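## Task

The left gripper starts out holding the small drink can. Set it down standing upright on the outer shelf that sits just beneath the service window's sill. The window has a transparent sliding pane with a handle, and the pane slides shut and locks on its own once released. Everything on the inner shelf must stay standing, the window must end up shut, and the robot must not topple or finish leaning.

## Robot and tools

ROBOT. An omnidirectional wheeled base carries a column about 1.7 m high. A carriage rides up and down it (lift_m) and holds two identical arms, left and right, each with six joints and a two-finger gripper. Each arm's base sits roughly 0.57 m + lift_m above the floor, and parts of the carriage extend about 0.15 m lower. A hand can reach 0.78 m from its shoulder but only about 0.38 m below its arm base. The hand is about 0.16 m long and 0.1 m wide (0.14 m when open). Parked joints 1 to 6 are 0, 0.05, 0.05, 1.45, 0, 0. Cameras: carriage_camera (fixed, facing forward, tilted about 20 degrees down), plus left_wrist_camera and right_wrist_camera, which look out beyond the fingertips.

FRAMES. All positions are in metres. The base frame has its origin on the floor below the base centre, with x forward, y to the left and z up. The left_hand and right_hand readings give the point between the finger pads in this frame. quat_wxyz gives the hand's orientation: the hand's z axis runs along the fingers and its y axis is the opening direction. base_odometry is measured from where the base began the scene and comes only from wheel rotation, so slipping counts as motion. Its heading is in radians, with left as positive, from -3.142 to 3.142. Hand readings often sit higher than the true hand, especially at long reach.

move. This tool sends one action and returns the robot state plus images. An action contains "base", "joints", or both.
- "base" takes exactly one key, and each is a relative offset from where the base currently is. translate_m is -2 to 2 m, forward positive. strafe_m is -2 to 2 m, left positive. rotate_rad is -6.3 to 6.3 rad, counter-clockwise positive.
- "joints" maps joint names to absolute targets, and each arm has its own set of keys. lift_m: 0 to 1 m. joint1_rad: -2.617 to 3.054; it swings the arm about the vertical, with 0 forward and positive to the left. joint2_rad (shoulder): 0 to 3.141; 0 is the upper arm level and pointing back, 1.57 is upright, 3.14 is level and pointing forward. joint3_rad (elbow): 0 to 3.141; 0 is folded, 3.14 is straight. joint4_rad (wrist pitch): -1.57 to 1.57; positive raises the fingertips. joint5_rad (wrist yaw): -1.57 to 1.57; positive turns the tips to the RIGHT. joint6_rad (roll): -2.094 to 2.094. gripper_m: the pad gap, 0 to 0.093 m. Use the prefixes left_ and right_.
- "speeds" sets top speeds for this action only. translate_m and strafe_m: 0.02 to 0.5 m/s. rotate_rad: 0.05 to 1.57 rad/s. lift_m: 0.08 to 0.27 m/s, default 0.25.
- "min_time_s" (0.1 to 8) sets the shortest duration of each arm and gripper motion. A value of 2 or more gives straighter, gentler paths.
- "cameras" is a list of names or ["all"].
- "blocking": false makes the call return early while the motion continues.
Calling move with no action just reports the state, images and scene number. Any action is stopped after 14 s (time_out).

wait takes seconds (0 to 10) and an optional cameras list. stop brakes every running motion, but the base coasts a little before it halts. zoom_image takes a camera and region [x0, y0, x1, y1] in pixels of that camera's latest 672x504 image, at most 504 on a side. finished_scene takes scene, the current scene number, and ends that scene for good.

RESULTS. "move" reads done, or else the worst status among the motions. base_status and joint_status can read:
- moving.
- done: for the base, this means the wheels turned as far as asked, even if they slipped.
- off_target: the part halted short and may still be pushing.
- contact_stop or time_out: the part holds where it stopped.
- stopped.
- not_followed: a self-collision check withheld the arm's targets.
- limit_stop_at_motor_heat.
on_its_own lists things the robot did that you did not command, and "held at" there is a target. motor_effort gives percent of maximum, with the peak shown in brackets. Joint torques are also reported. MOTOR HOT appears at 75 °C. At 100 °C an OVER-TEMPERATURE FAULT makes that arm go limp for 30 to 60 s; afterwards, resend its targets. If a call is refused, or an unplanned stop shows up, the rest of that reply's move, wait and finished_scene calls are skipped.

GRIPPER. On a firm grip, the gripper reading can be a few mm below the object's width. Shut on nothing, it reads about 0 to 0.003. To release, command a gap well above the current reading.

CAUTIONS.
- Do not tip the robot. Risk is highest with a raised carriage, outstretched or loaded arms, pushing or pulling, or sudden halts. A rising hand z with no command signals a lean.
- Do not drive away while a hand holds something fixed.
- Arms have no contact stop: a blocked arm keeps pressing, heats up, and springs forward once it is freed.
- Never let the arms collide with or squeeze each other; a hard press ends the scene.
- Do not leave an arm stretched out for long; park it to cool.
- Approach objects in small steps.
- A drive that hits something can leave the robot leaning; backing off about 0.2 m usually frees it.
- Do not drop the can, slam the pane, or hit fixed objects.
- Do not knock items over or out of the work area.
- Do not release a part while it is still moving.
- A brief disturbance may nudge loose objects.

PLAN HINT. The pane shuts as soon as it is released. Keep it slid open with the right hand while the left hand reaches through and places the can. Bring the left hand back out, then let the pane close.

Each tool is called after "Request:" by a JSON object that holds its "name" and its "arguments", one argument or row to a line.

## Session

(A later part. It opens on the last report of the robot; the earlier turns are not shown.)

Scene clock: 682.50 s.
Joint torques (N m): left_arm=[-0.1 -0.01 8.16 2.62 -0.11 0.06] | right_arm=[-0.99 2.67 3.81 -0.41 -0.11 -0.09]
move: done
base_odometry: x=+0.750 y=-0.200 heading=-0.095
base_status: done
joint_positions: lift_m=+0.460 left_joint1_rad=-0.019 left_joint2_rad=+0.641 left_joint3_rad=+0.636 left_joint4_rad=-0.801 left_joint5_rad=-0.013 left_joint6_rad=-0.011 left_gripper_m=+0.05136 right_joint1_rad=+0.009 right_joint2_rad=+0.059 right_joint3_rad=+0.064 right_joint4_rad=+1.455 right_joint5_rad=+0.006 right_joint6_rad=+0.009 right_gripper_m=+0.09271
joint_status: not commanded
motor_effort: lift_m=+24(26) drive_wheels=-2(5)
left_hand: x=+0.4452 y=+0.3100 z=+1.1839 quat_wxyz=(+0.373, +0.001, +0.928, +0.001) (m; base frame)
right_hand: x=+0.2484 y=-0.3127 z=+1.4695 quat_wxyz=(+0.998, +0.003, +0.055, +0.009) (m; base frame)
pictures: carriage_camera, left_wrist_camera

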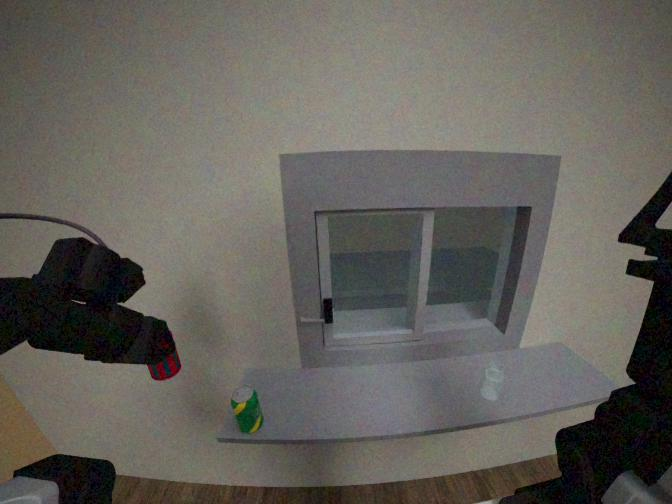

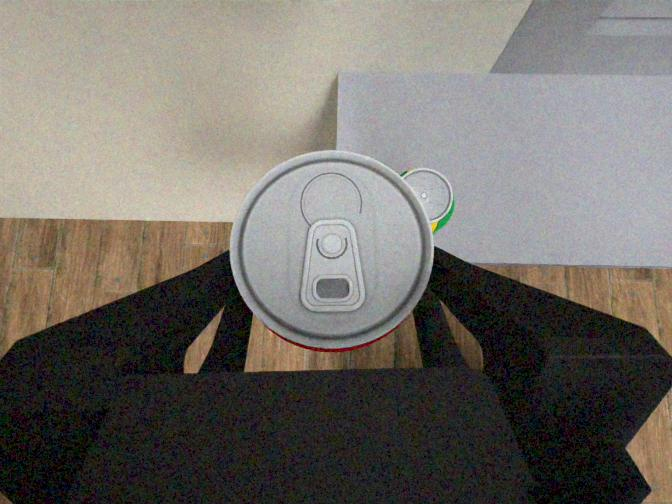

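Request:
{"name": "move", "arguments": {
  "joints": {"lift_m": 0.43, "right_joint1_rad": 0.935, "right_joint2_rad": 2.56, "right_joint3_rad": 1.18, "right_joint4_rad": 1.381, "right_joint5_rad": 0.935, "right_joint6_rad": 0.0, "right_gripper_m": 0.06, "left_joint3_rad": 0.67, "left_joint4_rad": -0.71},
  "min_time_s": 3,
  "cameras": ["carriage_camera", "right_wrist_camera"]
}}

Scene clock: 737.20 s.
Joint torques (N m): left_arm=[-0.12 -0.05 8.88 2.81 -0.11 0.06] | right_arm=[0.36 -8.32 5.64 1.87 0.08 -0.08]
move: off_target
base_odometry: x=+0.750 y=-0.200 heading=-0.095
base_status: not commanded
joint_positions: lift_m=+0.430 left_joint1_rad=-0.019 left_joint2_rad=+0.641 left_joint3_rad=+0.637 left_joint4_rad=-0.761 left_joint5_rad=-0.013 left_joint6_rad=-0.011 left_gripper_m=+0.05136 right_joint1_rad=+0.929 right_joint2_rad=+2.545 right_joint3_rad=+1.157 right_joint4_rad=+1.381 right_joint5_rad=+0.926 right_joint6_rad=+0.008 right_gripper_m=+0.06009
joint_status: left_joint4_rad off_target (ended at -0.761, target -0.710); the others done
motor_effort: lift_m=+27(29) drive_wheels=-2(3)
left_hand: x=+0.4523 y=+0.3099 z=+1.1613 quat_wxyz=(+0.392, +0.001, +0.920, +0.000) (m; base frame)
right_hand: x=+0.6429 y=+0.0217 z=+1.0333 quat_wxyz=(+0.706, +0.000, +0.709, +0.002) (m; base frame)
pictures: carriage_camera, right_wrist_camera

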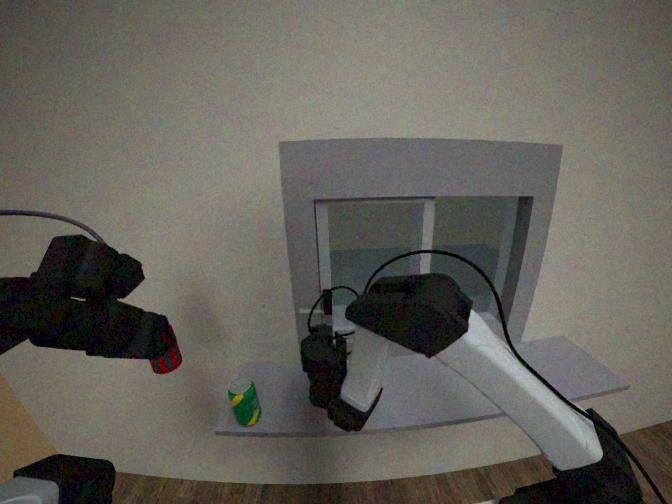

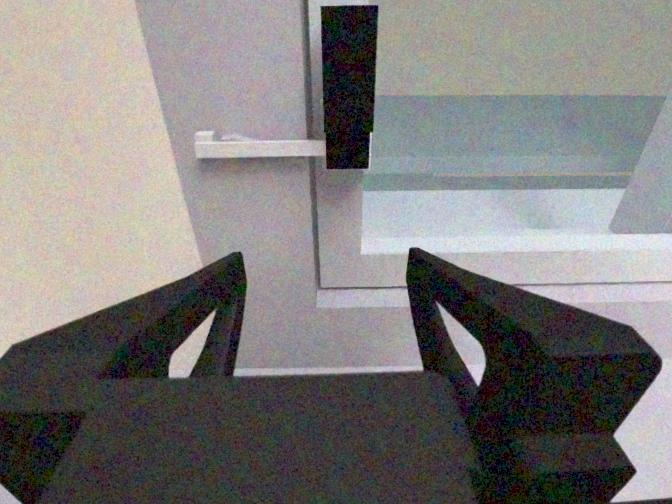

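Request:
{"name": "move", "arguments": {
  "joints": {"lift_m": 0.42, "right_joint1_rad": 0.917, "right_joint2_rad": 2.5446, "right_joint3_rad": 1.133, "right_joint4_rad": 1.413, "right_joint5_rad": 0.917},
  "min_time_s": 1,
  "cameras": []
}}

Request:
{"name": "move", "arguments": {
  "base": {"translate_m": 0.04},
  "speeds": {"translate_m": 0.1},
  "cameras": ["right_wrist_camera"]
}}

Scene clock: 755.40 s.
Joint torques (N m): left_arm=[-0.14 -0.09 8.44 2.77 -0.1 0.09] | right_arm=[-1.02 -10.03 2.76 1.98 -0.09 -0.07]
move: done
base_odometry: x=+0.750 y=-0.200 heading=-0.095
base_status: not commanded
joint_positions: lift_m=+0.420 left_joint1_rad=-0.019 left_joint2_rad=+0.642 left_joint3_rad=+0.642 left_joint4_rad=-0.757 left_joint5_rad=-0.013 left_joint6_rad=-0.011 left_gripper_m=+0.05136 right_joint1_rad=+0.927 right_joint2_rad=+2.553 right_joint3_rad=+1.145 right_joint4_rad=+1.400 right_joint5_rad=+0.925 right_joint6_rad=+0.008 right_gripper_m=+0.06009
joint_status: all done
motor_effort: lift_m=+26(28) drive_wheels=-2(3)
left_hand: x=+0.4536 y=+0.3098 z=+1.1540 quat_wxyz=(+0.396, +0.001, +0.918, +0.000) (m; base frame)
right_hand: x=+0.6414 y=+0.0185 z=+1.0195 quat_wxyz=(+0.706, +0.000, +0.709, +0.001) (m; base frame)
pictures: none
No camera images: "cameras" was empty.

Scene clock: 756.50 s.
Joint torques (N m): left_arm=[-0.12 -0.23 8.38 2.74 -0.11 0.08] | right_arm=[-0.51 -10.03 2.59 2 -0.08 -0.08]
move: done
base_odometry: x=+0.790 y=-0.204 heading=-0.096
base_status: done
joint_positions: lift_m=+0.420 left_joint1_rad=-0.019 left_joint2_rad=+0.642 left_joint3_rad=+0.642 left_joint4_rad=-0.756 left_joint5_rad=-0.013 left_joint6_rad=-0.011 left_gripper_m=+0.05136 right_joint1_rad=+0.921 right_joint2_rad=+2.553 right_joint3_rad=+1.145 right_joint4_rad=+1.403 right_joint5_rad=+0.923 right_joint6_rad=+0.008 right_gripper_m=+0.06009
joint_status: not commanded
motor_effort: lift_m=+24(28) drive_wheels=-5(10)
left_hand: x=+0.4539 y=+0.3098 z=+1.1541 quat_wxyz=(+0.396, +0.001, +0.918, +0.000) (m; base frame)
right_hand: x=+0.6434 y=+0.0162 z=+1.0200 quat_wxyz=(+0.706, +0.002, +0.708, +0.001) (m; base frame)
pictures: right_wrist_camera

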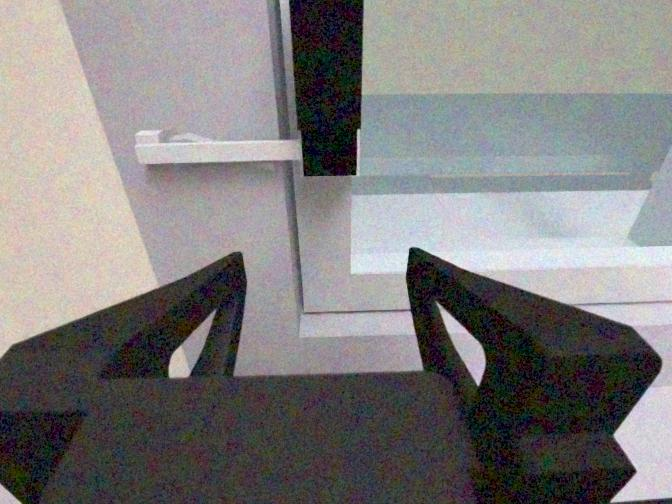

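Request:
{"name": "move", "arguments": {
  "base": {"translate_m": 0.05},
  "speeds": {"translate_m": 0.08},
  "cameras": ["right_wrist_camera"]
}}

Scene clock: 764.13 s.
Joint torques (N m): left_arm=[-0.2 -0.17 8.42 2.74 -0.09 0.06] | right_arm=[-0.4 -10.18 2.76 1.94 -0.08 -0.07]
move: done
base_odometry: x=+0.840 y=-0.209 heading=-0.096
base_status: done
joint_positions: lift_m=+0.420 left_joint1_rad=-0.019 left_joint2_rad=+0.642 left_joint3_rad=+0.642 left_joint4_rad=-0.755 left_joint5_rad=-0.013 left_joint6_rad=-0.011 left_gripper_m=+0.05136 right_joint1_rad=+0.920 right_joint2_rad=+2.553 right_joint3_rad=+1.145 right_joint4_rad=+1.404 right_joint5_rad=+0.923 right_joint6_rad=+0.008 right_gripper_m=+0.06009
joint_status: not commanded
motor_effort: lift_m=+27(28) drive_wheels=-5(9)
left_hand: x=+0.4539 y=+0.3098 z=+1.1541 quat_wxyz=(+0.396, +0.001, +0.918, +0.000) (m; base frame)
right_hand: x=+0.6438 y=+0.0159 z=+1.0201 quat_wxyz=(+0.706, +0.003, +0.708, +0.001) (m; base frame)
pictures: right_wrist_camera

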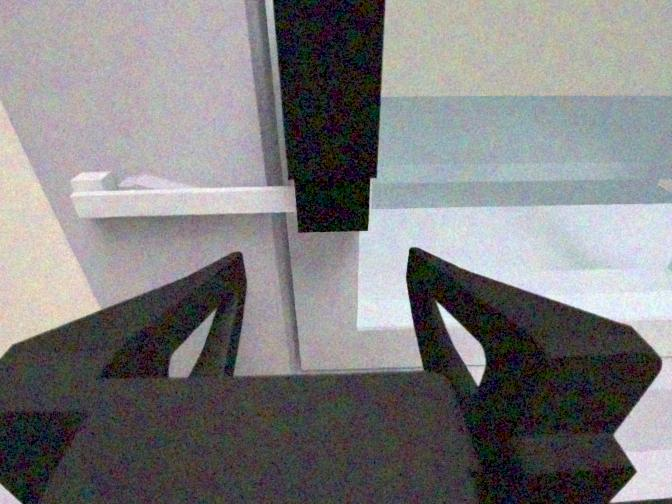

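Request:
{"name": "move", "arguments": {
  "joints": {"lift_m": 0.437},
  "speeds": {"lift_m": 0.08},
  "cameras": ["right_wrist_camera"]
}}

Scene clock: 771.57 s.
Joint torques (N m): left_arm=[-0.06 -0.17 8.5 2.71 -0.1 0.08] | right_arm=[-0.42 -10.13 2.96 1.9 -0.07 -0.07]
move: done
base_odometry: x=+0.840 y=-0.209 heading=-0.096
base_status: not commanded
joint_positions: lift_m=+0.437 left_joint1_rad=-0.019 left_joint2_rad=+0.642 left_joint3_rad=+0.642 left_joint4_rad=-0.752 left_joint5_rad=-0.013 left_joint6_rad=-0.011 left_gripper_m=+0.05136 right_joint1_rad=+0.920 right_joint2_rad=+2.553 right_joint3_rad=+1.142 right_joint4_rad=+1.409 right_joint5_rad=+0.922 right_joint6_rad=+0.008 right_gripper_m=+0.06009
joint_status: all done
motor_effort: lift_m=+27(30) drive_wheels=-5(5)
left_hand: x=+0.4546 y=+0.3098 z=+1.1720 quat_wxyz=(+0.398, +0.001, +0.917, +0.000) (m; base frame)
right_hand: x=+0.6433 y=+0.0154 z=+1.0373 quat_wxyz=(+0.707, +0.003, +0.707, +0.001) (m; base frame)
pictures: right_wrist_camera

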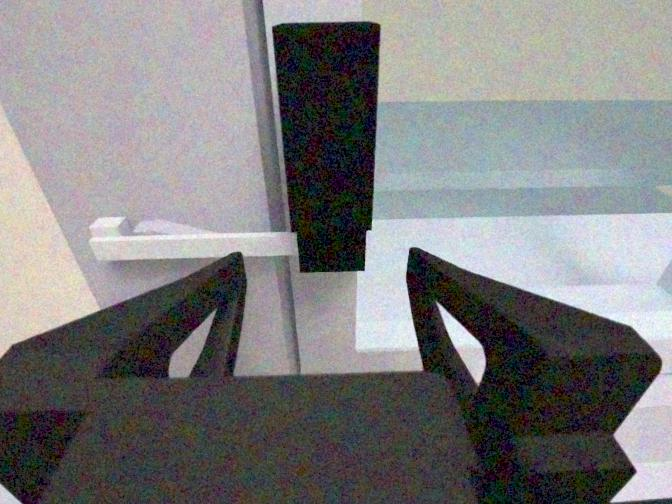

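Request:
{"name": "move", "arguments": {
  "joints": {"lift_m": 0.412},
  "speeds": {"lift_m": 0.08},
  "cameras": []
}}

Request:
{"name": "move", "arguments": {
  "base": {"translate_m": 0.018},
  "speeds": {"translate_m": 0.05},
  "cameras": ["right_wrist_camera"]
}}

Scene clock: 783.97 s.
Joint torques (N m): left_arm=[-0.18 0.02 8.18 2.74 -0.1 0.07] | right_arm=[-0.38 -9.94 2.96 1.93 -0.07 -0.07]
move: done
base_odometry: x=+0.840 y=-0.209 heading=-0.096
base_status: not commanded
joint_positions: lift_m=+0.412 left_joint1_rad=-0.019 left_joint2_rad=+0.642 left_joint3_rad=+0.644 left_joint4_rad=-0.755 left_joint5_rad=-0.013 left_joint6_rad=-0.011 left_gripper_m=+0.05136 right_joint1_rad=+0.920 right_joint2_rad=+2.553 right_joint3_rad=+1.142 right_joint4_rad=+1.409 right_joint5_rad=+0.922 right_joint6_rad=+0.008 right_gripper_m=+0.06009
joint_status: all done
motor_effort: lift_m=+27(28) drive_wheels=+2(5)
left_hand: x=+0.4541 y=+0.3098 z=+1.1469 quat_wxyz=(+0.397, +0.001, +0.918, +0.000) (m; base frame)
right_hand: x=+0.6433 y=+0.0154 z=+1.0121 quat_wxyz=(+0.707, +0.003, +0.708, +0.001) (m; base frame)
pictures: none
No camera images: "cameras" was empty.

Scene clock: 784.80 s.
Joint torques (N m): left_arm=[-0.1 -0.23 8.25 2.76 -0.09 0.09] | right_arm=[-0.59 -10.02 3.02 1.89 -0.03 -0.07]
move: done
base_odometry: x=+0.858 y=-0.211 heading=-0.097
base_status: done
joint_positions: lift_m=+0.412 left_joint1_rad=-0.019 left_joint2_rad=+0.643 left_joint3_rad=+0.644 left_joint4_rad=-0.754 left_joint5_rad=-0.013 left_joint6_rad=-0.011 left_gripper_m=+0.05136 right_joint1_rad=+0.922 right_joint2_rad=+2.553 right_joint3_rad=+1.141 right_joint4_rad=+1.410 right_joint5_rad=+0.919 right_joint6_rad=+0.008 right_gripper_m=+0.06008
joint_status: not commanded
motor_effort: lift_m=+25(28) drive_wheels=-5(9)
left_hand: x=+0.4543 y=+0.3098 z=+1.1469 quat_wxyz=(+0.397, +0.001, +0.918, +0.000) (m; base frame)
right_hand: x=+0.6424 y=+0.0167 z=+1.0121 quat_wxyz=(+0.707, +0.001, +0.707, +0.003) (m; base frame)
pictures: right_wrist_camera

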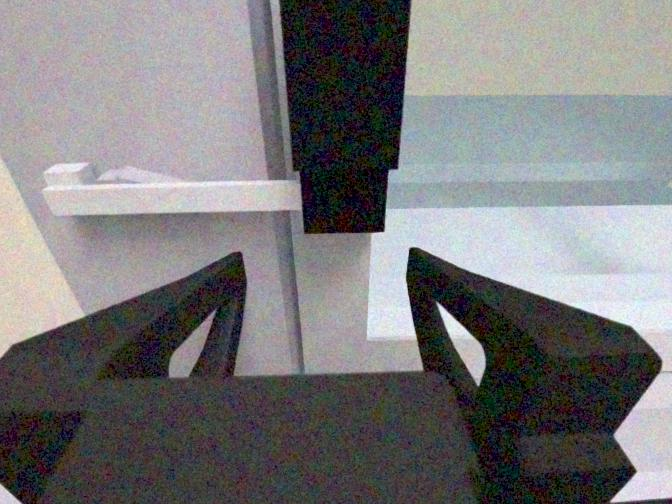

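Request:
{"name": "move", "arguments": {
  "joints": {"lift_m": 0.43},
  "speeds": {"lift_m": 0.08},
  "cameras": ["right_wrist_camera"]
}}

Scene clock: 789.60 s.
Joint torques (N m): left_arm=[-0.27 -0.13 8.24 2.71 -0.08 0.08] | right_arm=[-0.59 -10.1 3.11 2.02 0.01 -0.04]
move: done
base_odometry: x=+0.858 y=-0.211 heading=-0.097
base_status: not commanded
joint_positions: lift_m=+0.430 left_joint1_rad=-0.019 left_joint2_rad=+0.643 left_joint3_rad=+0.644 left_joint4_rad=-0.751 left_joint5_rad=-0.013 left_joint6_rad=-0.011 left_gripper_m=+0.05136 right_joint1_rad=+0.922 right_joint2_rad=+2.553 right_joint3_rad=+1.140 right_joint4_rad=+1.399 right_joint5_rad=+0.916 right_joint6_rad=+0.005 right_gripper_m=+0.06008
joint_status: all done
motor_effort: lift_m=+23(31) drive_wheels=+2(5)
left_hand: x=+0.4549 y=+0.3098 z=+1.1657 quat_wxyz=(+0.399, +0.001, +0.917, +0.000) (m; base frame)
right_hand: x=+0.6423 y=+0.0170 z=+1.0278 quat_wxyz=(+0.704, -0.004, +0.710, +0.000) (m; base frame)
pictures: right_wrist_camera

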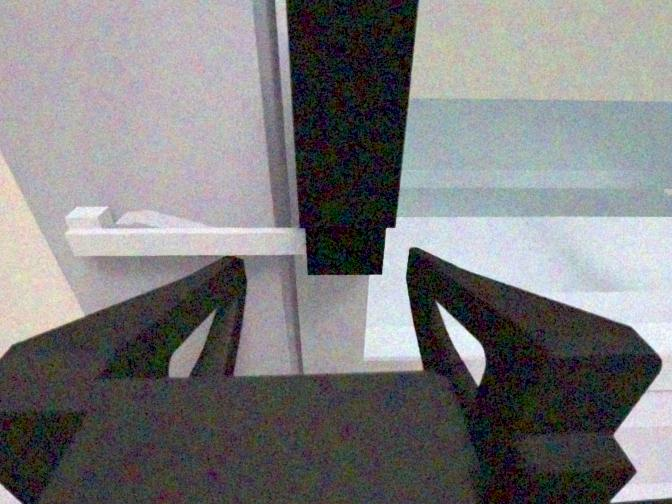

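Request:
{"name": "move", "arguments": {
  "joints": {"lift_m": 0.442},
  "speeds": {"lift_m": 0.08},
  "cameras": ["right_wrist_camera"]
}}

Scene clock: 793.97 s.
Joint torques (N m): left_arm=[-0.18 -0.23 8.14 2.7 -0.1 0.06] | right_arm=[-0.43 -10.09 3.52 2.51 0.14 0.02]
move: done
base_odometry: x=+0.858 y=-0.211 heading=-0.097
base_status: not commanded
joint_positions: lift_m=+0.442 left_joint1_rad=-0.019 left_joint2_rad=+0.643 left_joint3_rad=+0.645 left_joint4_rad=-0.751 left_joint5_rad=-0.013 left_joint6_rad=-0.011 left_gripper_m=+0.05136 right_joint1_rad=+0.922 right_joint2_rad=+2.553 right_joint3_rad=+1.137 right_joint4_rad=+1.356 right_joint5_rad=+0.905 right_joint6_rad=-0.001 right_gripper_m=+0.06008
joint_status: all done
motor_effort: lift_m=+24(30) drive_wheels=+2(2)
left_hand: x=+0.4551 y=+0.3098 z=+1.1782 quat_wxyz=(+0.400, +0.001, +0.917, +0.000) (m; base frame)
right_hand: x=+0.6416 y=+0.0180 z=+1.0313 quat_wxyz=(+0.694, -0.023, +0.720, -0.011) (m; base frame)
pictures: right_wrist_camera

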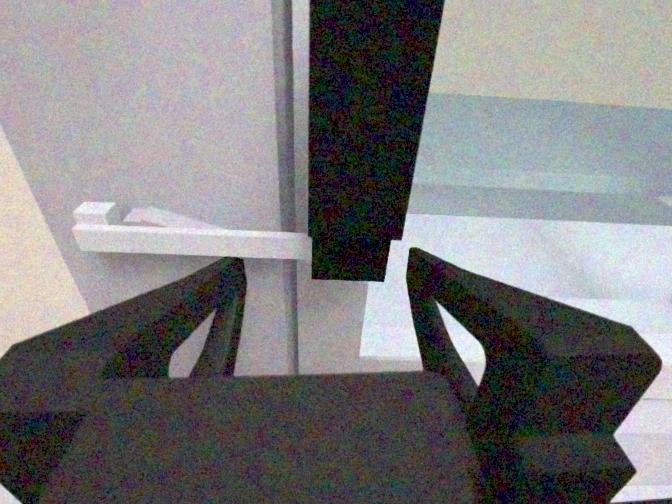

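Request:
{"name": "move", "arguments": {
  "joints": {"right_joint4_rad": 1.52},
  "min_time_s": 1,
  "cameras": ["right_wrist_camera"]
}}

Scene clock: 827.07 s.
Joint torques (N m): left_arm=[-0.18 -0.24 8.28 2.71 -0.1 0.04] | right_arm=[-0.58 -9.99 3.89 3.38 0.27 0.08]
move: off_target
base_odometry: x=+0.858 y=-0.211 heading=-0.097
base_status: not commanded
joint_positions: lift_m=+0.442 left_joint1_rad=-0.019 left_joint2_rad=+0.643 left_joint3_rad=+0.645 left_joint4_rad=-0.751 left_joint5_rad=-0.013 left_joint6_rad=-0.011 left_gripper_m=+0.05136 right_joint1_rad=+0.922 right_joint2_rad=+2.553 right_joint3_rad=+1.130 right_joint4_rad=+1.384 right_joint5_rad=+0.892 right_joint6_rad=-0.009 right_gripper_m=+0.06008
joint_status: right_joint4_rad off_target (ended at +1.384, target +1.520)
motor_effort: lift_m=+28(28) drive_wheels=+2(2)
left_hand: x=+0.4551 y=+0.3098 z=+1.1782 quat_wxyz=(+0.400, +0.001, +0.917, +0.000) (m; base frame)
right_hand: x=+0.6408 y=+0.0194 z=+1.0344 quat_wxyz=(+0.699, -0.025, +0.715, -0.003) (m; base frame)
pictures: right_wrist_camera

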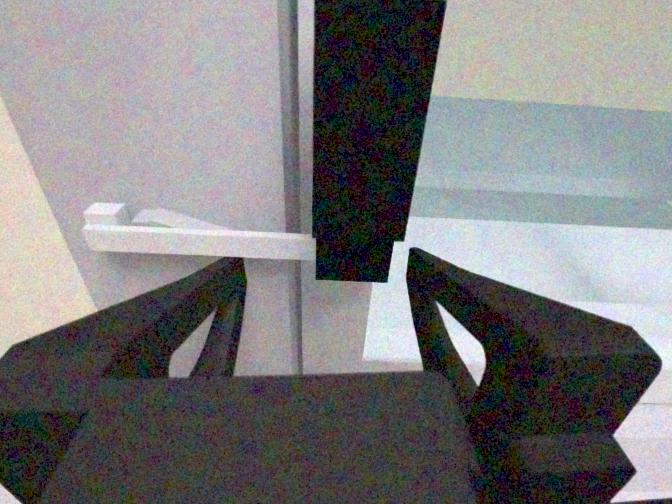

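Request:
{"name": "move", "arguments": {
  "joints": {"lift_m": 0.415, "right_joint4_rad": 1.413},
  "min_time_s": 0.7,
  "speeds": {"lift_m": 0.1},
  "cameras": []
}}

Request:
{"name": "move", "arguments": {
  "base": {"translate_m": -0.07},
  "speeds": {"translate_m": 0.15},
  "cameras": []
}}

Request:
{"name": "move", "arguments": {
  "joints": {"lift_m": 0.5},
  "cameras": ["right_wrist_camera"]
}}

Scene clock: 847.07 s.
Joint torques (N m): left_arm=[-0.17 -0.23 8.12 2.78 -0.1 0.07] | right_arm=[-0.59 -9.96 3.88 1.83 0.07 0.09]
move: done
base_odometry: x=+0.858 y=-0.211 heading=-0.097
base_status: not commanded
joint_positions: lift_m=+0.415 left_joint1_rad=-0.019 left_joint2_rad=+0.643 left_joint3_rad=+0.646 left_joint4_rad=-0.756 left_joint5_rad=-0.013 left_joint6_rad=-0.011 left_gripper_m=+0.05136 right_joint1_rad=+0.922 right_joint2_rad=+2.553 right_joint3_rad=+1.130 right_joint4_rad=+1.419 right_joint5_rad=+0.910 right_joint6_rad=-0.008 right_gripper_m=+0.06008
joint_status: all done
motor_effort: lift_m=+28(29) drive_wheels=+2(5)
left_hand: x=+0.4543 y=+0.3098 z=+1.1505 quat_wxyz=(+0.397, +0.001, +0.918, +0.000) (m; base frame)
right_hand: x=+0.6409 y=+0.0163 z=+1.0137 quat_wxyz=(+0.706, -0.008, +0.708, +0.001) (m; base frame)
pictures: none
No camera images: "cameras" was empty.

Scene clock: 848.43 s.
Joint torques (N m): left_arm=[-0.17 -0.14 8.2 2.75 -0.1 0.04] | right_arm=[-0.47 -10.06 3.9 1.86 0.05 0.09]
move: done
base_odometry: x=+0.788 y=-0.204 heading=-0.096
base_status: done
joint_positions: lift_m=+0.415 left_joint1_rad=-0.019 left_joint2_rad=+0.643 left_joint3_rad=+0.646 left_joint4_rad=-0.755 left_joint5_rad=-0.013 left_joint6_rad=-0.011 left_gripper_m=+0.05136 right_joint1_rad=+0.921 right_joint2_rad=+2.553 right_joint3_rad=+1.130 right_joint4_rad=+1.415 right_joint5_rad=+0.911 right_joint6_rad=-0.008 right_gripper_m=+0.06008
joint_status: not commanded
motor_effort: lift_m=+26(28) drive_wheels=+2(12)
left_hand: x=+0.4544 y=+0.3098 z=+1.1508 quat_wxyz=(+0.398, +0.001, +0.917, +0.000) (m; base frame)
right_hand: x=+0.6414 y=+0.0155 z=+1.0130 quat_wxyz=(+0.706, -0.008, +0.709, -0.001) (m; base frame)
pictures: none
No camera images: "cameras" was empty.

Scene clock: 849.30 s.
Joint torques (N m): left_arm=[-0.17 -0.25 8.06 2.67 -0.11 0.06] | right_arm=[-0.47 -10.13 3.85 1.91 0.05 0.09]
move: done
base_odometry: x=+0.788 y=-0.204 heading=-0.096
base_status: not commanded
joint_positions: lift_m=+0.500 left_joint1_rad=-0.019 left_joint2_rad=+0.643 left_joint3_rad=+0.646 left_joint4_rad=-0.746 left_joint5_rad=-0.013 left_joint6_rad=-0.011 left_gripper_m=+0.05136 right_joint1_rad=+0.921 right_joint2_rad=+2.553 right_joint3_rad=+1.130 right_joint4_rad=+1.413 right_joint5_rad=+0.911 right_joint6_rad=-0.008 right_gripper_m=+0.06008
joint_status: all done
motor_effort: lift_m=+26(32) drive_wheels=-5(5)
left_hand: x=+0.4559 y=+0.3098 z=+1.2377 quat_wxyz=(+0.402, +0.001, +0.915, +0.000) (m; base frame)
right_hand: x=+0.6414 y=+0.0154 z=+1.0978 quat_wxyz=(+0.705, -0.009, +0.709, -0.002) (m; base frame)
pictures: right_wrist_camera

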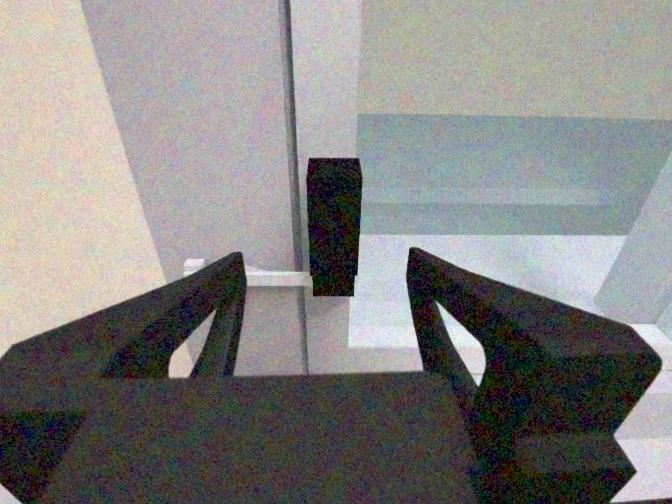

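Request:
{"name": "move", "arguments": {
  "base": {"translate_m": 0.068},
  "speeds": {"translate_m": 0.1},
  "cameras": []
}}

Request:
{"name": "move", "arguments": {
  "joints": {"right_gripper_m": 0.038},
  "min_time_s": 1,
  "cameras": ["right_wrist_camera"]
}}

Scene clock: 861.93 s.
Joint torques (N m): left_arm=[-0.12 -0.14 8.03 2.7 -0.08 0.06] | right_arm=[-0.38 -9.95 3.9 1.88 0.04 0.09]
move: done
base_odometry: x=+0.856 y=-0.211 heading=-0.097
base_status: done
joint_positions: lift_m=+0.500 left_joint1_rad=-0.019 left_joint2_rad=+0.643 left_joint3_rad=+0.646 left_joint4_rad=-0.751 left_joint5_rad=-0.013 left_joint6_rad=-0.011 left_gripper_m=+0.05136 right_joint1_rad=+0.920 right_joint2_rad=+2.553 right_joint3_rad=+1.130 right_joint4_rad=+1.413 right_joint5_rad=+0.911 right_joint6_rad=-0.008 right_gripper_m=+0.06008
joint_status: not commanded
motor_effort: lift_m=+28(29) drive_wheels=-5(11)
left_hand: x=+0.4552 y=+0.3098 z=+1.2369 quat_wxyz=(+0.400, +0.001, +0.916, +0.000) (m; base frame)
right_hand: x=+0.6418 y=+0.0149 z=+1.0978 quat_wxyz=(+0.705, -0.008, +0.709, -0.003) (m; base frame)
pictures: none
No camera images: "cameras" was empty.

Scene clock: 863.23 s.
Joint torques (N m): left_arm=[-0.09 -0.06 8.09 2.7 -0.09 0.07] | right_arm=[-0.38 -9.99 3.88 1.89 0.04 0.09]
move: done
base_odometry: x=+0.856 y=-0.211 heading=-0.097
base_status: not commanded
joint_positions: lift_m=+0.500 left_joint1_rad=-0.019 left_joint2_rad=+0.643 left_joint3_rad=+0.646 left_joint4_rad=-0.751 left_joint5_rad=-0.013 left_joint6_rad=-0.011 left_gripper_m=+0.05136 right_joint1_rad=+0.920 right_joint2_rad=+2.553 right_joint3_rad=+1.130 right_joint4_rad=+1.413 right_joint5_rad=+0.911 right_joint6_rad=-0.008 right_gripper_m=+0.03808
joint_status: all done
motor_effort: lift_m=+25(27) drive_wheels=-5(5)
left_hand: x=+0.4552 y=+0.3098 z=+1.2369 quat_wxyz=(+0.400, +0.001, +0.916, +0.000) (m; base frame)
right_hand: x=+0.6418 y=+0.0149 z=+1.0978 quat_wxyz=(+0.705, -0.008, +0.709, -0.003) (m; base frame)
pictures: right_wrist_camera

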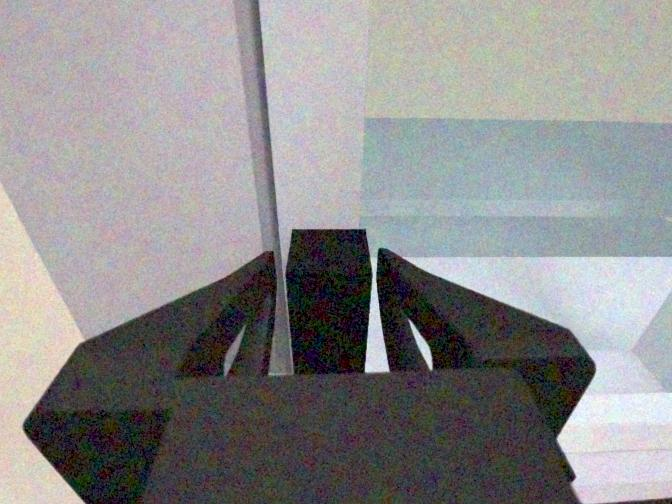

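Request:
{"name": "move", "arguments": {
  "base": {"strafe_m": -0.03},
  "speeds": {"strafe_m": 0.06},
  "cameras": ["right_wrist_camera"]
}}

Scene clock: 866.33 s.
Joint torques (N m): left_arm=[-0.16 -0.13 8.16 2.7 -0.08 0.06] | right_arm=[-0.39 -9.91 3.92 1.89 0.15 0.07]
move: done
base_odometry: x=+0.853 y=-0.240 heading=-0.097
base_status: done
joint_positions: lift_m=+0.500 left_joint1_rad=-0.019 left_joint2_rad=+0.643 left_joint3_rad=+0.646 left_joint4_rad=-0.751 left_joint5_rad=-0.013 left_joint6_rad=-0.011 left_gripper_m=+0.05136 right_joint1_rad=+0.920 right_joint2_rad=+2.553 right_joint3_rad=+1.130 right_joint4_rad=+1.415 right_joint5_rad=+0.900 right_joint6_rad=-0.006 right_gripper_m=+0.03808
joint_status: not commanded
motor_effort: lift_m=+26(28) drive_wheels=-2(5)
left_hand: x=+0.4551 y=+0.3098 z=+1.2368 quat_wxyz=(+0.400, +0.001, +0.916, +0.000) (m; base frame)
right_hand: x=+0.6416 y=+0.0170 z=+1.0981 quat_wxyz=(+0.705, -0.011, +0.709, +0.002) (m; base frame)
pictures: right_wrist_camera

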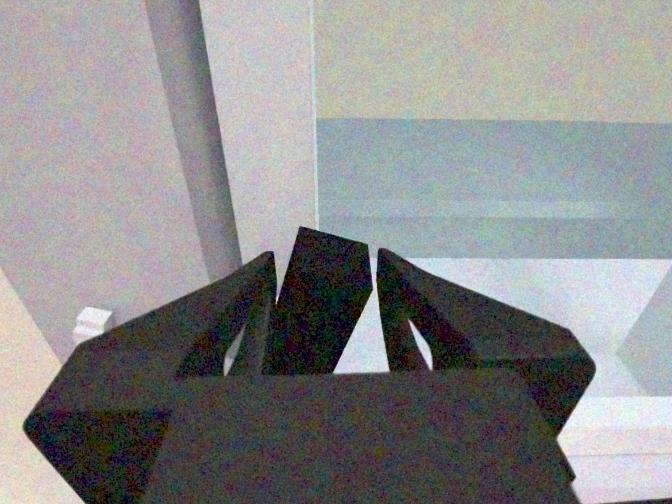

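Request:
{"name": "move", "arguments": {
  "base": {"strafe_m": -0.12},
  "speeds": {"strafe_m": 0.1},
  "cameras": ["right_wrist_camera"]
}}

Scene clock: 872.53 s.
Joint torques (N m): left_arm=[-0.18 -0.13 8.05 2.71 -0.1 0.05] | right_arm=[-0.58 -9.99 3.89 1.83 0.14 0.06]
move: done
base_odometry: x=+0.842 y=-0.360 heading=-0.097
base_status: done
joint_positions: lift_m=+0.500 left_joint1_rad=-0.019 left_joint2_rad=+0.643 left_joint3_rad=+0.646 left_joint4_rad=-0.751 left_joint5_rad=-0.013 left_joint6_rad=-0.011 left_gripper_m=+0.05136 right_joint1_rad=+0.922 right_joint2_rad=+2.553 right_joint3_rad=+1.130 right_joint4_rad=+1.418 right_joint5_rad=+0.902 right_joint6_rad=-0.005 right_gripper_m=+0.03808
joint_status: not commanded
motor_effort: lift_m=+26(27) drive_wheels=-2(7)
left_hand: x=+0.4551 y=+0.3098 z=+1.2368 quat_wxyz=(+0.400, +0.001, +0.916, +0.000) (m; base frame)
right_hand: x=+0.6410 y=+0.0176 z=+1.0987 quat_wxyz=(+0.706, -0.010, +0.708, +0.004) (m; base frame)
pictures: right_wrist_camera

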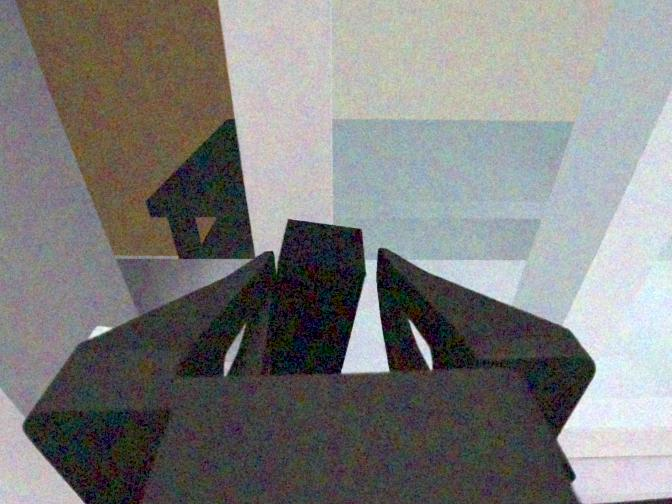

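Request:
{"name": "move", "arguments": {
  "base": {"strafe_m": -0.12},
  "speeds": {"strafe_m": 0.1},
  "cameras": ["all"]
}}

Scene clock: 877.23 s.
Joint torques (N m): left_arm=[-0.1 -0.17 8.21 2.71 -0.09 0.06] | right_arm=[-0.57 -9.99 3.89 1.82 0.14 0.05]
move: done
base_odometry: x=+0.830 y=-0.479 heading=-0.097
base_status: done
joint_positions: lift_m=+0.500 left_joint1_rad=-0.019 left_joint2_rad=+0.643 left_joint3_rad=+0.646 left_joint4_rad=-0.751 left_joint5_rad=-0.013 left_joint6_rad=-0.011 left_gripper_m=+0.05136 right_joint1_rad=+0.922 right_joint2_rad=+2.553 right_joint3_rad=+1.130 right_joint4_rad=+1.418 right_joint5_rad=+0.901 right_joint6_rad=-0.005 right_gripper_m=+0.03808
joint_status: not commanded
motor_effort: lift_m=+24(28) drive_wheels=-2(9)
left_hand: x=+0.4551 y=+0.3098 z=+1.2368 quat_wxyz=(+0.400, +0.001, +0.916, +0.000) (m; base frame)
right_hand: x=+0.6410 y=+0.0176 z=+1.0987 quat_wxyz=(+0.706, -0.010, +0.708, +0.004) (m; base frame)
pictures: carriage_camera, left_wrist_camera, right_wrist_camera

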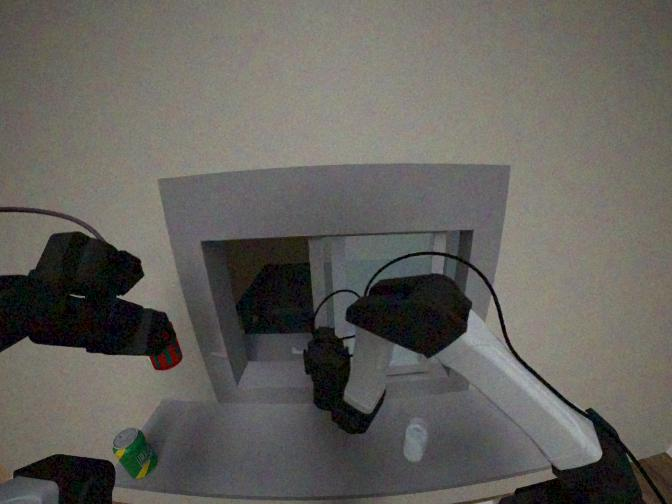

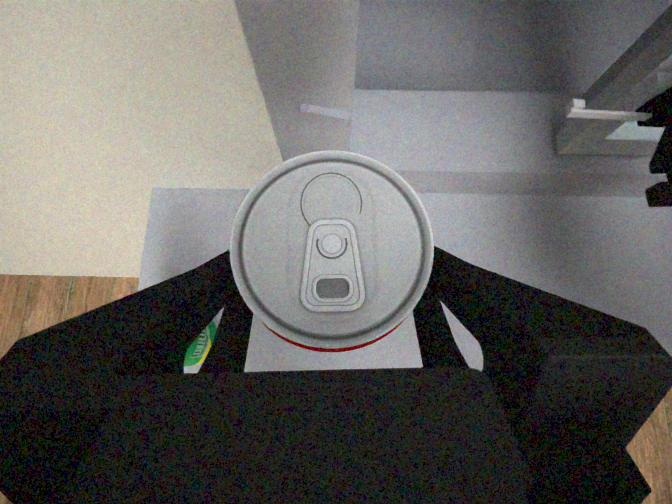

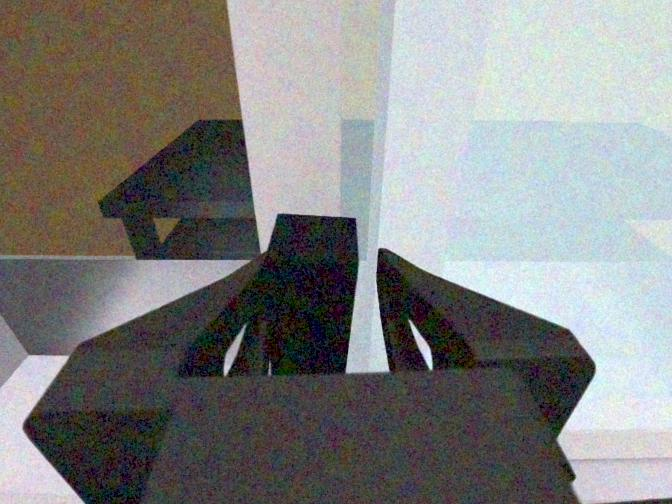

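Request:
{"name": "zoom_image", "arguments": {
  "camera": "left_wrist_camera",
  "region": [230, 0, 672, 240]
}}

Request:
{"name": "zoom_image", "arguments": {
  "camera": "carriage_camera",
  "region": [150, 150, 510, 420]
}}

Scaled by 1.140 from the camera's 672x504 image, which has a finer 960x720 frame.

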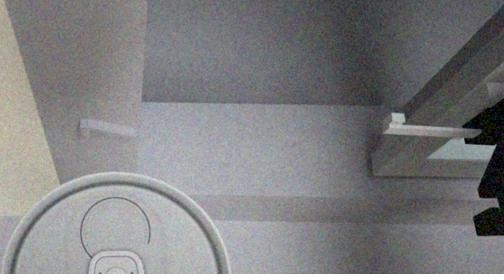

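Scaled by 1.400 from the camera's 672x504 image, which has a finer 960x720 frame.

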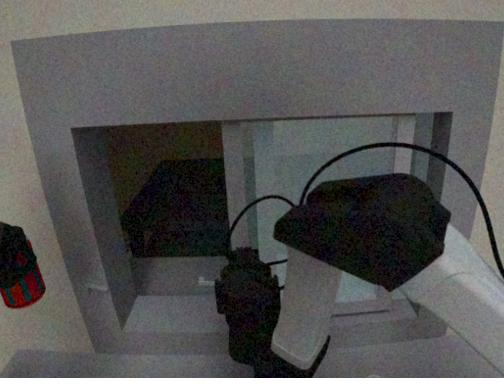

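Request:
{"name": "move", "arguments": {
  "joints": {"left_joint1_rad": -0.334, "left_joint2_rad": 1.37, "left_joint3_rad": 0.50, "left_joint4_rad": 0.15, "left_joint5_rad": 0.0, "left_joint6_rad": 0.0},
  "min_time_s": 1.5,
  "cameras": ["left_wrist_camera"]
}}

Scene clock: 924.50 s.
Joint torques (N m): left_arm=[-0.8 -3.59 5.7 2.78 0.06 0.2] | right_arm=[-0.58 -9.98 3.89 1.84 0.19 0.06]
move: off_target
MOTOR HOT: joint 2 (shoulder) of the right arm reports 75 °C; the controller stops that arm at 100 °C. To cool a motor, set the load down, stop pushing, or move to a pose that needs little force.
base_odometry: x=+0.830 y=-0.479 heading=-0.097
base_status: not commanded
joint_positions: lift_m=+0.500 left_joint1_rad=-0.328 left_joint2_rad=+1.367 left_joint3_rad=+0.496 left_joint4_rad=+0.099 left_joint5_rad=-0.013 left_joint6_rad=-0.011 left_gripper_m=+0.05136 right_joint1_rad=+0.922 right_joint2_rad=+2.553 right_joint3_rad=+1.130 right_joint4_rad=+1.418 right_joint5_rad=+0.898 right_joint6_rad=-0.005 right_gripper_m=+0.03808
joint_status: left_joint4_rad off_target (ended at +0.099, target +0.150); the others done
motor_effort: lift_m=+25(28) drive_wheels=-2(2)
left_hand: x=+0.5498 y=+0.2021 z=+1.1228 quat_wxyz=(+0.384, +0.143, +0.910, -0.060) (m; base frame)
right_hand: x=+0.6410 y=+0.0182 z=+1.0987 quat_wxyz=(+0.706, -0.011, +0.708, +0.006) (m; base frame)
pictures: left_wrist_camera

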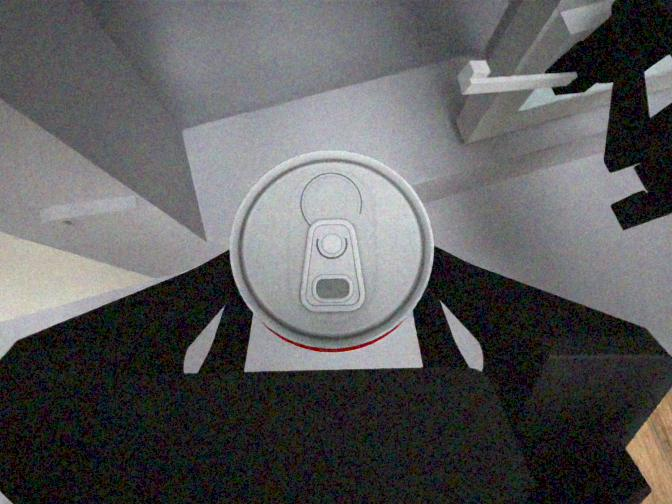

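Request:
{"name": "move", "arguments": {
  "joints": {"left_joint1_rad": -0.18, "left_joint2_rad": 2.534, "left_joint3_rad": 1.81, "left_joint4_rad": 0.03},
  "min_time_s": 2,
  "cameras": ["left_wrist_camera", "carriage_camera", "right_wrist_camera"]
}}

Scene clock: 935.97 s.
Joint torques (N m): left_arm=[0.39 -11.25 8.58 2.64 0.06 0.17] | right_arm=[-0.57 -9.99 3.9 1.84 0.18 0.05]
move: done
MOTOR HOT: still on. Joint 2 (shoulder) of the right arm reports 75 °C.
base_odometry: x=+0.830 y=-0.479 heading=-0.097
base_status: not commanded
joint_positions: lift_m=+0.500 left_joint1_rad=-0.185 left_joint2_rad=+2.529 left_joint3_rad=+1.776 left_joint4_rad=-0.005 left_joint5_rad=-0.012 left_joint6_rad=-0.011 left_gripper_m=+0.05136 right_joint1_rad=+0.922 right_joint2_rad=+2.553 right_joint3_rad=+1.130 right_joint4_rad=+1.418 right_joint5_rad=+0.898 right_joint6_rad=-0.005 right_gripper_m=+0.03808
joint_status: all done
motor_effort: lift_m=+25(28) drive_wheels=-1(2)
left_hand: x=+0.8452 y=+0.1971 z=+1.0436 quat_wxyz=(+0.394, +0.077, +0.915, -0.033) (m; base frame)
right_hand: x=+0.6410 y=+0.0182 z=+1.0986 quat_wxyz=(+0.706, -0.011, +0.708, +0.006) (m; base frame)
pictures: carriage_camera, left_wrist_camera, right_wrist_camera

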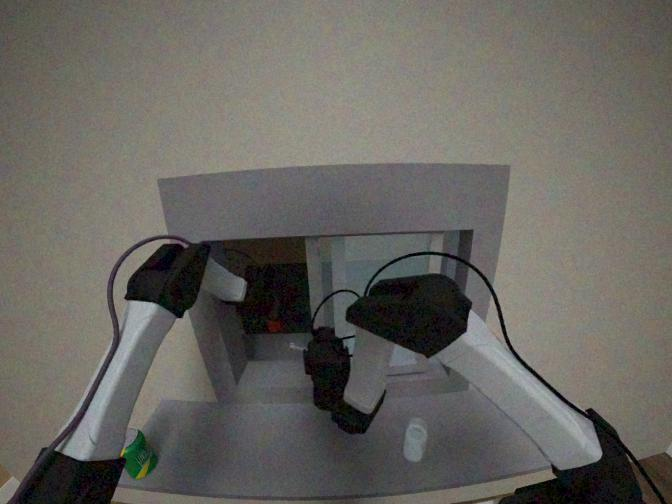

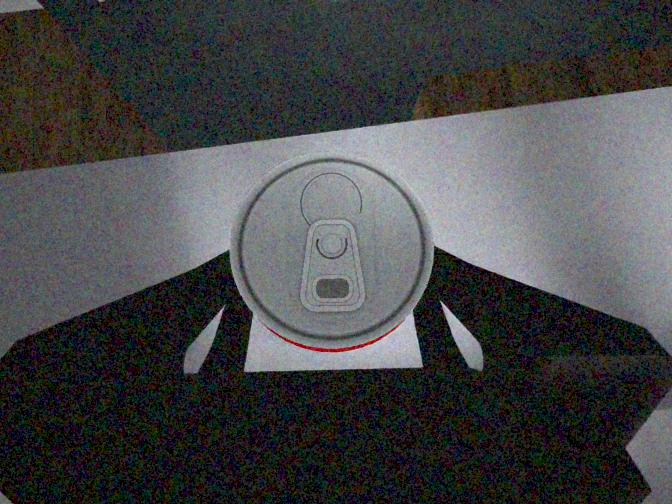

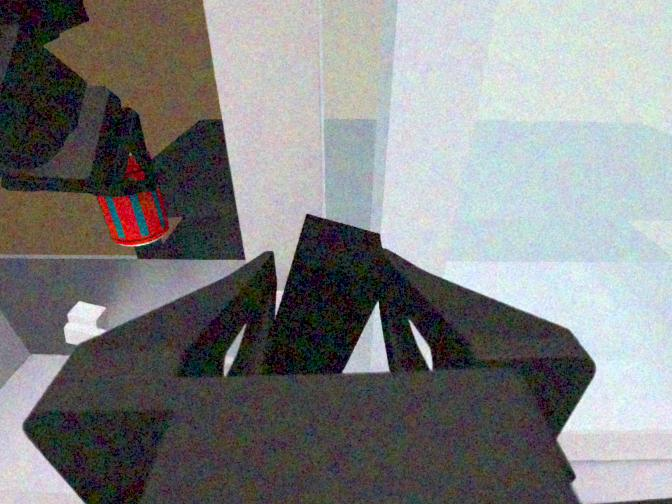

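Request:
{"name": "move", "arguments": {
  "joints": {"left_joint2_rad": 2.735, "left_joint3_rad": 1.845, "left_joint4_rad": 0.205},
  "min_time_s": 1.5,
  "cameras": ["left_wrist_camera", "right_wrist_camera"]
}}

Scene clock: 955.13 s.
Joint torques (N m): left_arm=[0.39 -11.37 7.98 2.79 0.02 0.16] | right_arm=[-0.55 -9.98 3.9 1.84 0.18 0.06]
move: off_target
MOTOR HOT: still on. Joint 2 (shoulder) of the right arm reports 75 °C.
base_odometry: x=+0.830 y=-0.479 heading=-0.097
base_status: not commanded
joint_positions: lift_m=+0.500 left_joint1_rad=-0.185 left_joint2_rad=+2.729 left_joint3_rad=+1.813 left_joint4_rad=+0.154 left_joint5_rad=-0.012 left_joint6_rad=-0.011 left_gripper_m=+0.05136 right_joint1_rad=+0.922 right_joint2_rad=+2.553 right_joint3_rad=+1.130 right_joint4_rad=+1.418 right_joint5_rad=+0.898 right_joint6_rad=-0.005 right_gripper_m=+0.03808
joint_status: left_joint4_rad off_target (ended at +0.154, target +0.205); the others done
motor_effort: lift_m=+23(28) drive_wheels=-1(1)
left_hand: x=+0.8473 y=+0.1967 z=+0.9629 quat_wxyz=(+0.392, +0.077, +0.916, -0.033) (m; base frame)
right_hand: x=+0.6410 y=+0.0182 z=+1.0986 quat_wxyz=(+0.706, -0.011, +0.708, +0.006) (m; base frame)
pictures: left_wrist_camera, right_wrist_camera

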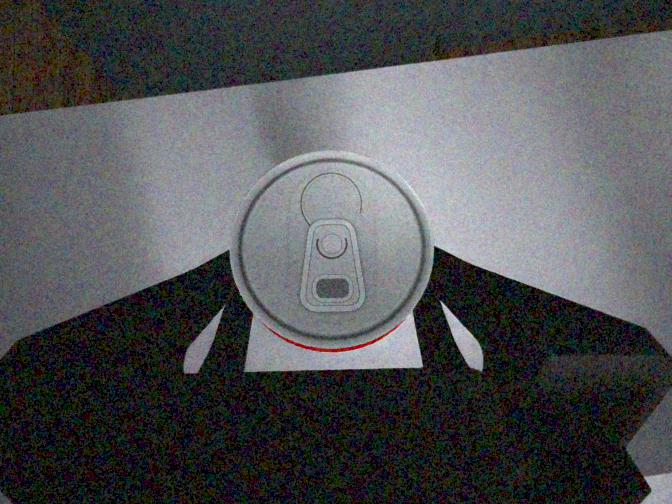

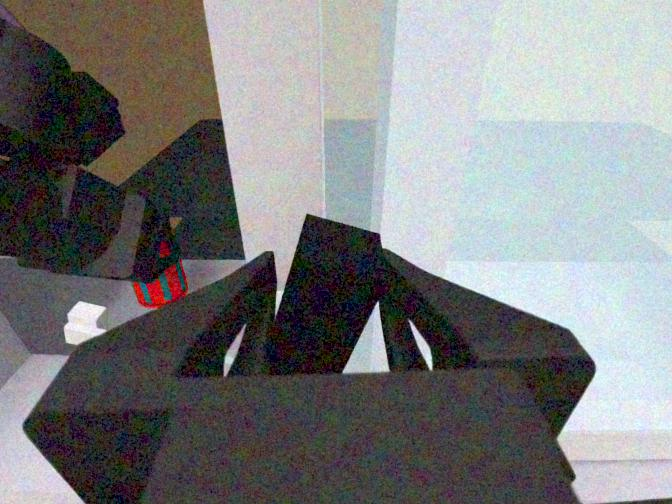

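Request:
{"name": "move", "arguments": {
  "joints": {"left_joint2_rad": 2.802, "left_joint3_rad": 1.867, "left_joint4_rad": 0.255},
  "min_time_s": 1.2,
  "cameras": ["right_wrist_camera", "left_wrist_camera"]
}}

Request:
{"name": "zoom_image", "arguments": {
  "camera": "right_wrist_camera",
  "region": [60, 200, 280, 380]
}}

Scene clock: 966.13 s.
Joint torques (N m): left_arm=[0.28 -11.34 7.72 2.8 0.04 0.21] | right_arm=[-0.58 -9.99 3.88 1.84 0.18 0.06]
move: off_target
MOTOR HOT: still on. Joint 2 (shoulder) of the right arm reports 76 °C.
base_odometry: x=+0.830 y=-0.479 heading=-0.097
base_status: not commanded
joint_positions: lift_m=+0.500 left_joint1_rad=-0.185 left_joint2_rad=+2.796 left_joint3_rad=+1.835 left_joint4_rad=+0.204 left_joint5_rad=-0.012 left_joint6_rad=-0.011 left_gripper_m=+0.05136 right_joint1_rad=+0.922 right_joint2_rad=+2.553 right_joint3_rad=+1.130 right_joint4_rad=+1.418 right_joint5_rad=+0.898 right_joint6_rad=-0.005 right_gripper_m=+0.03808
joint_status: left_joint4_rad off_target (ended at +0.204, target +0.255); the others done
motor_effort: lift_m=+26(28) drive_wheels=-1(1)
left_hand: x=+0.8476 y=+0.1966 z=+0.9391 quat_wxyz=(+0.394, +0.077, +0.915, -0.033) (m; base frame)
right_hand: x=+0.6410 y=+0.0182 z=+1.0986 quat_wxyz=(+0.706, -0.011, +0.708, +0.006) (m; base frame)
pictures: left_wrist_camera, right_wrist_camera

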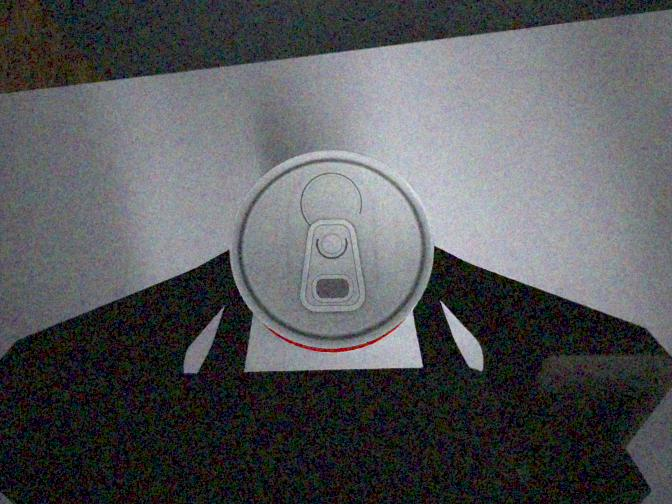

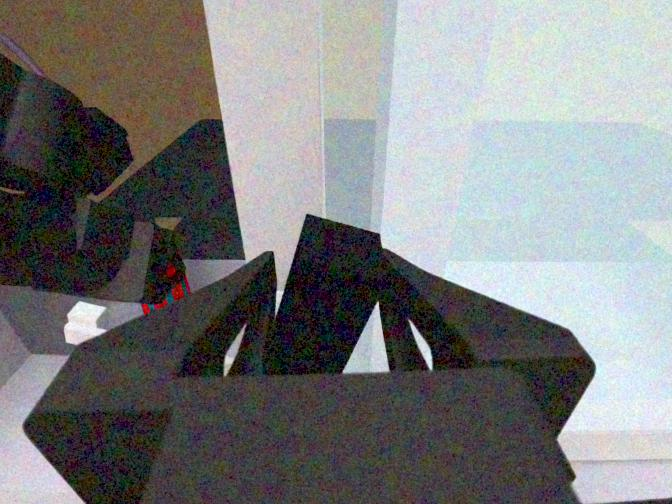

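Scaled by 2.291 from the camera's 672x504 image, which has a finer 960x720 frame.

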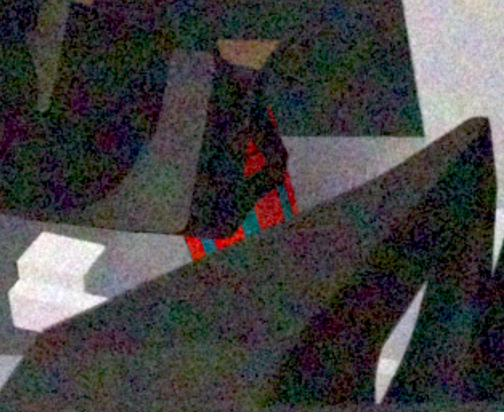

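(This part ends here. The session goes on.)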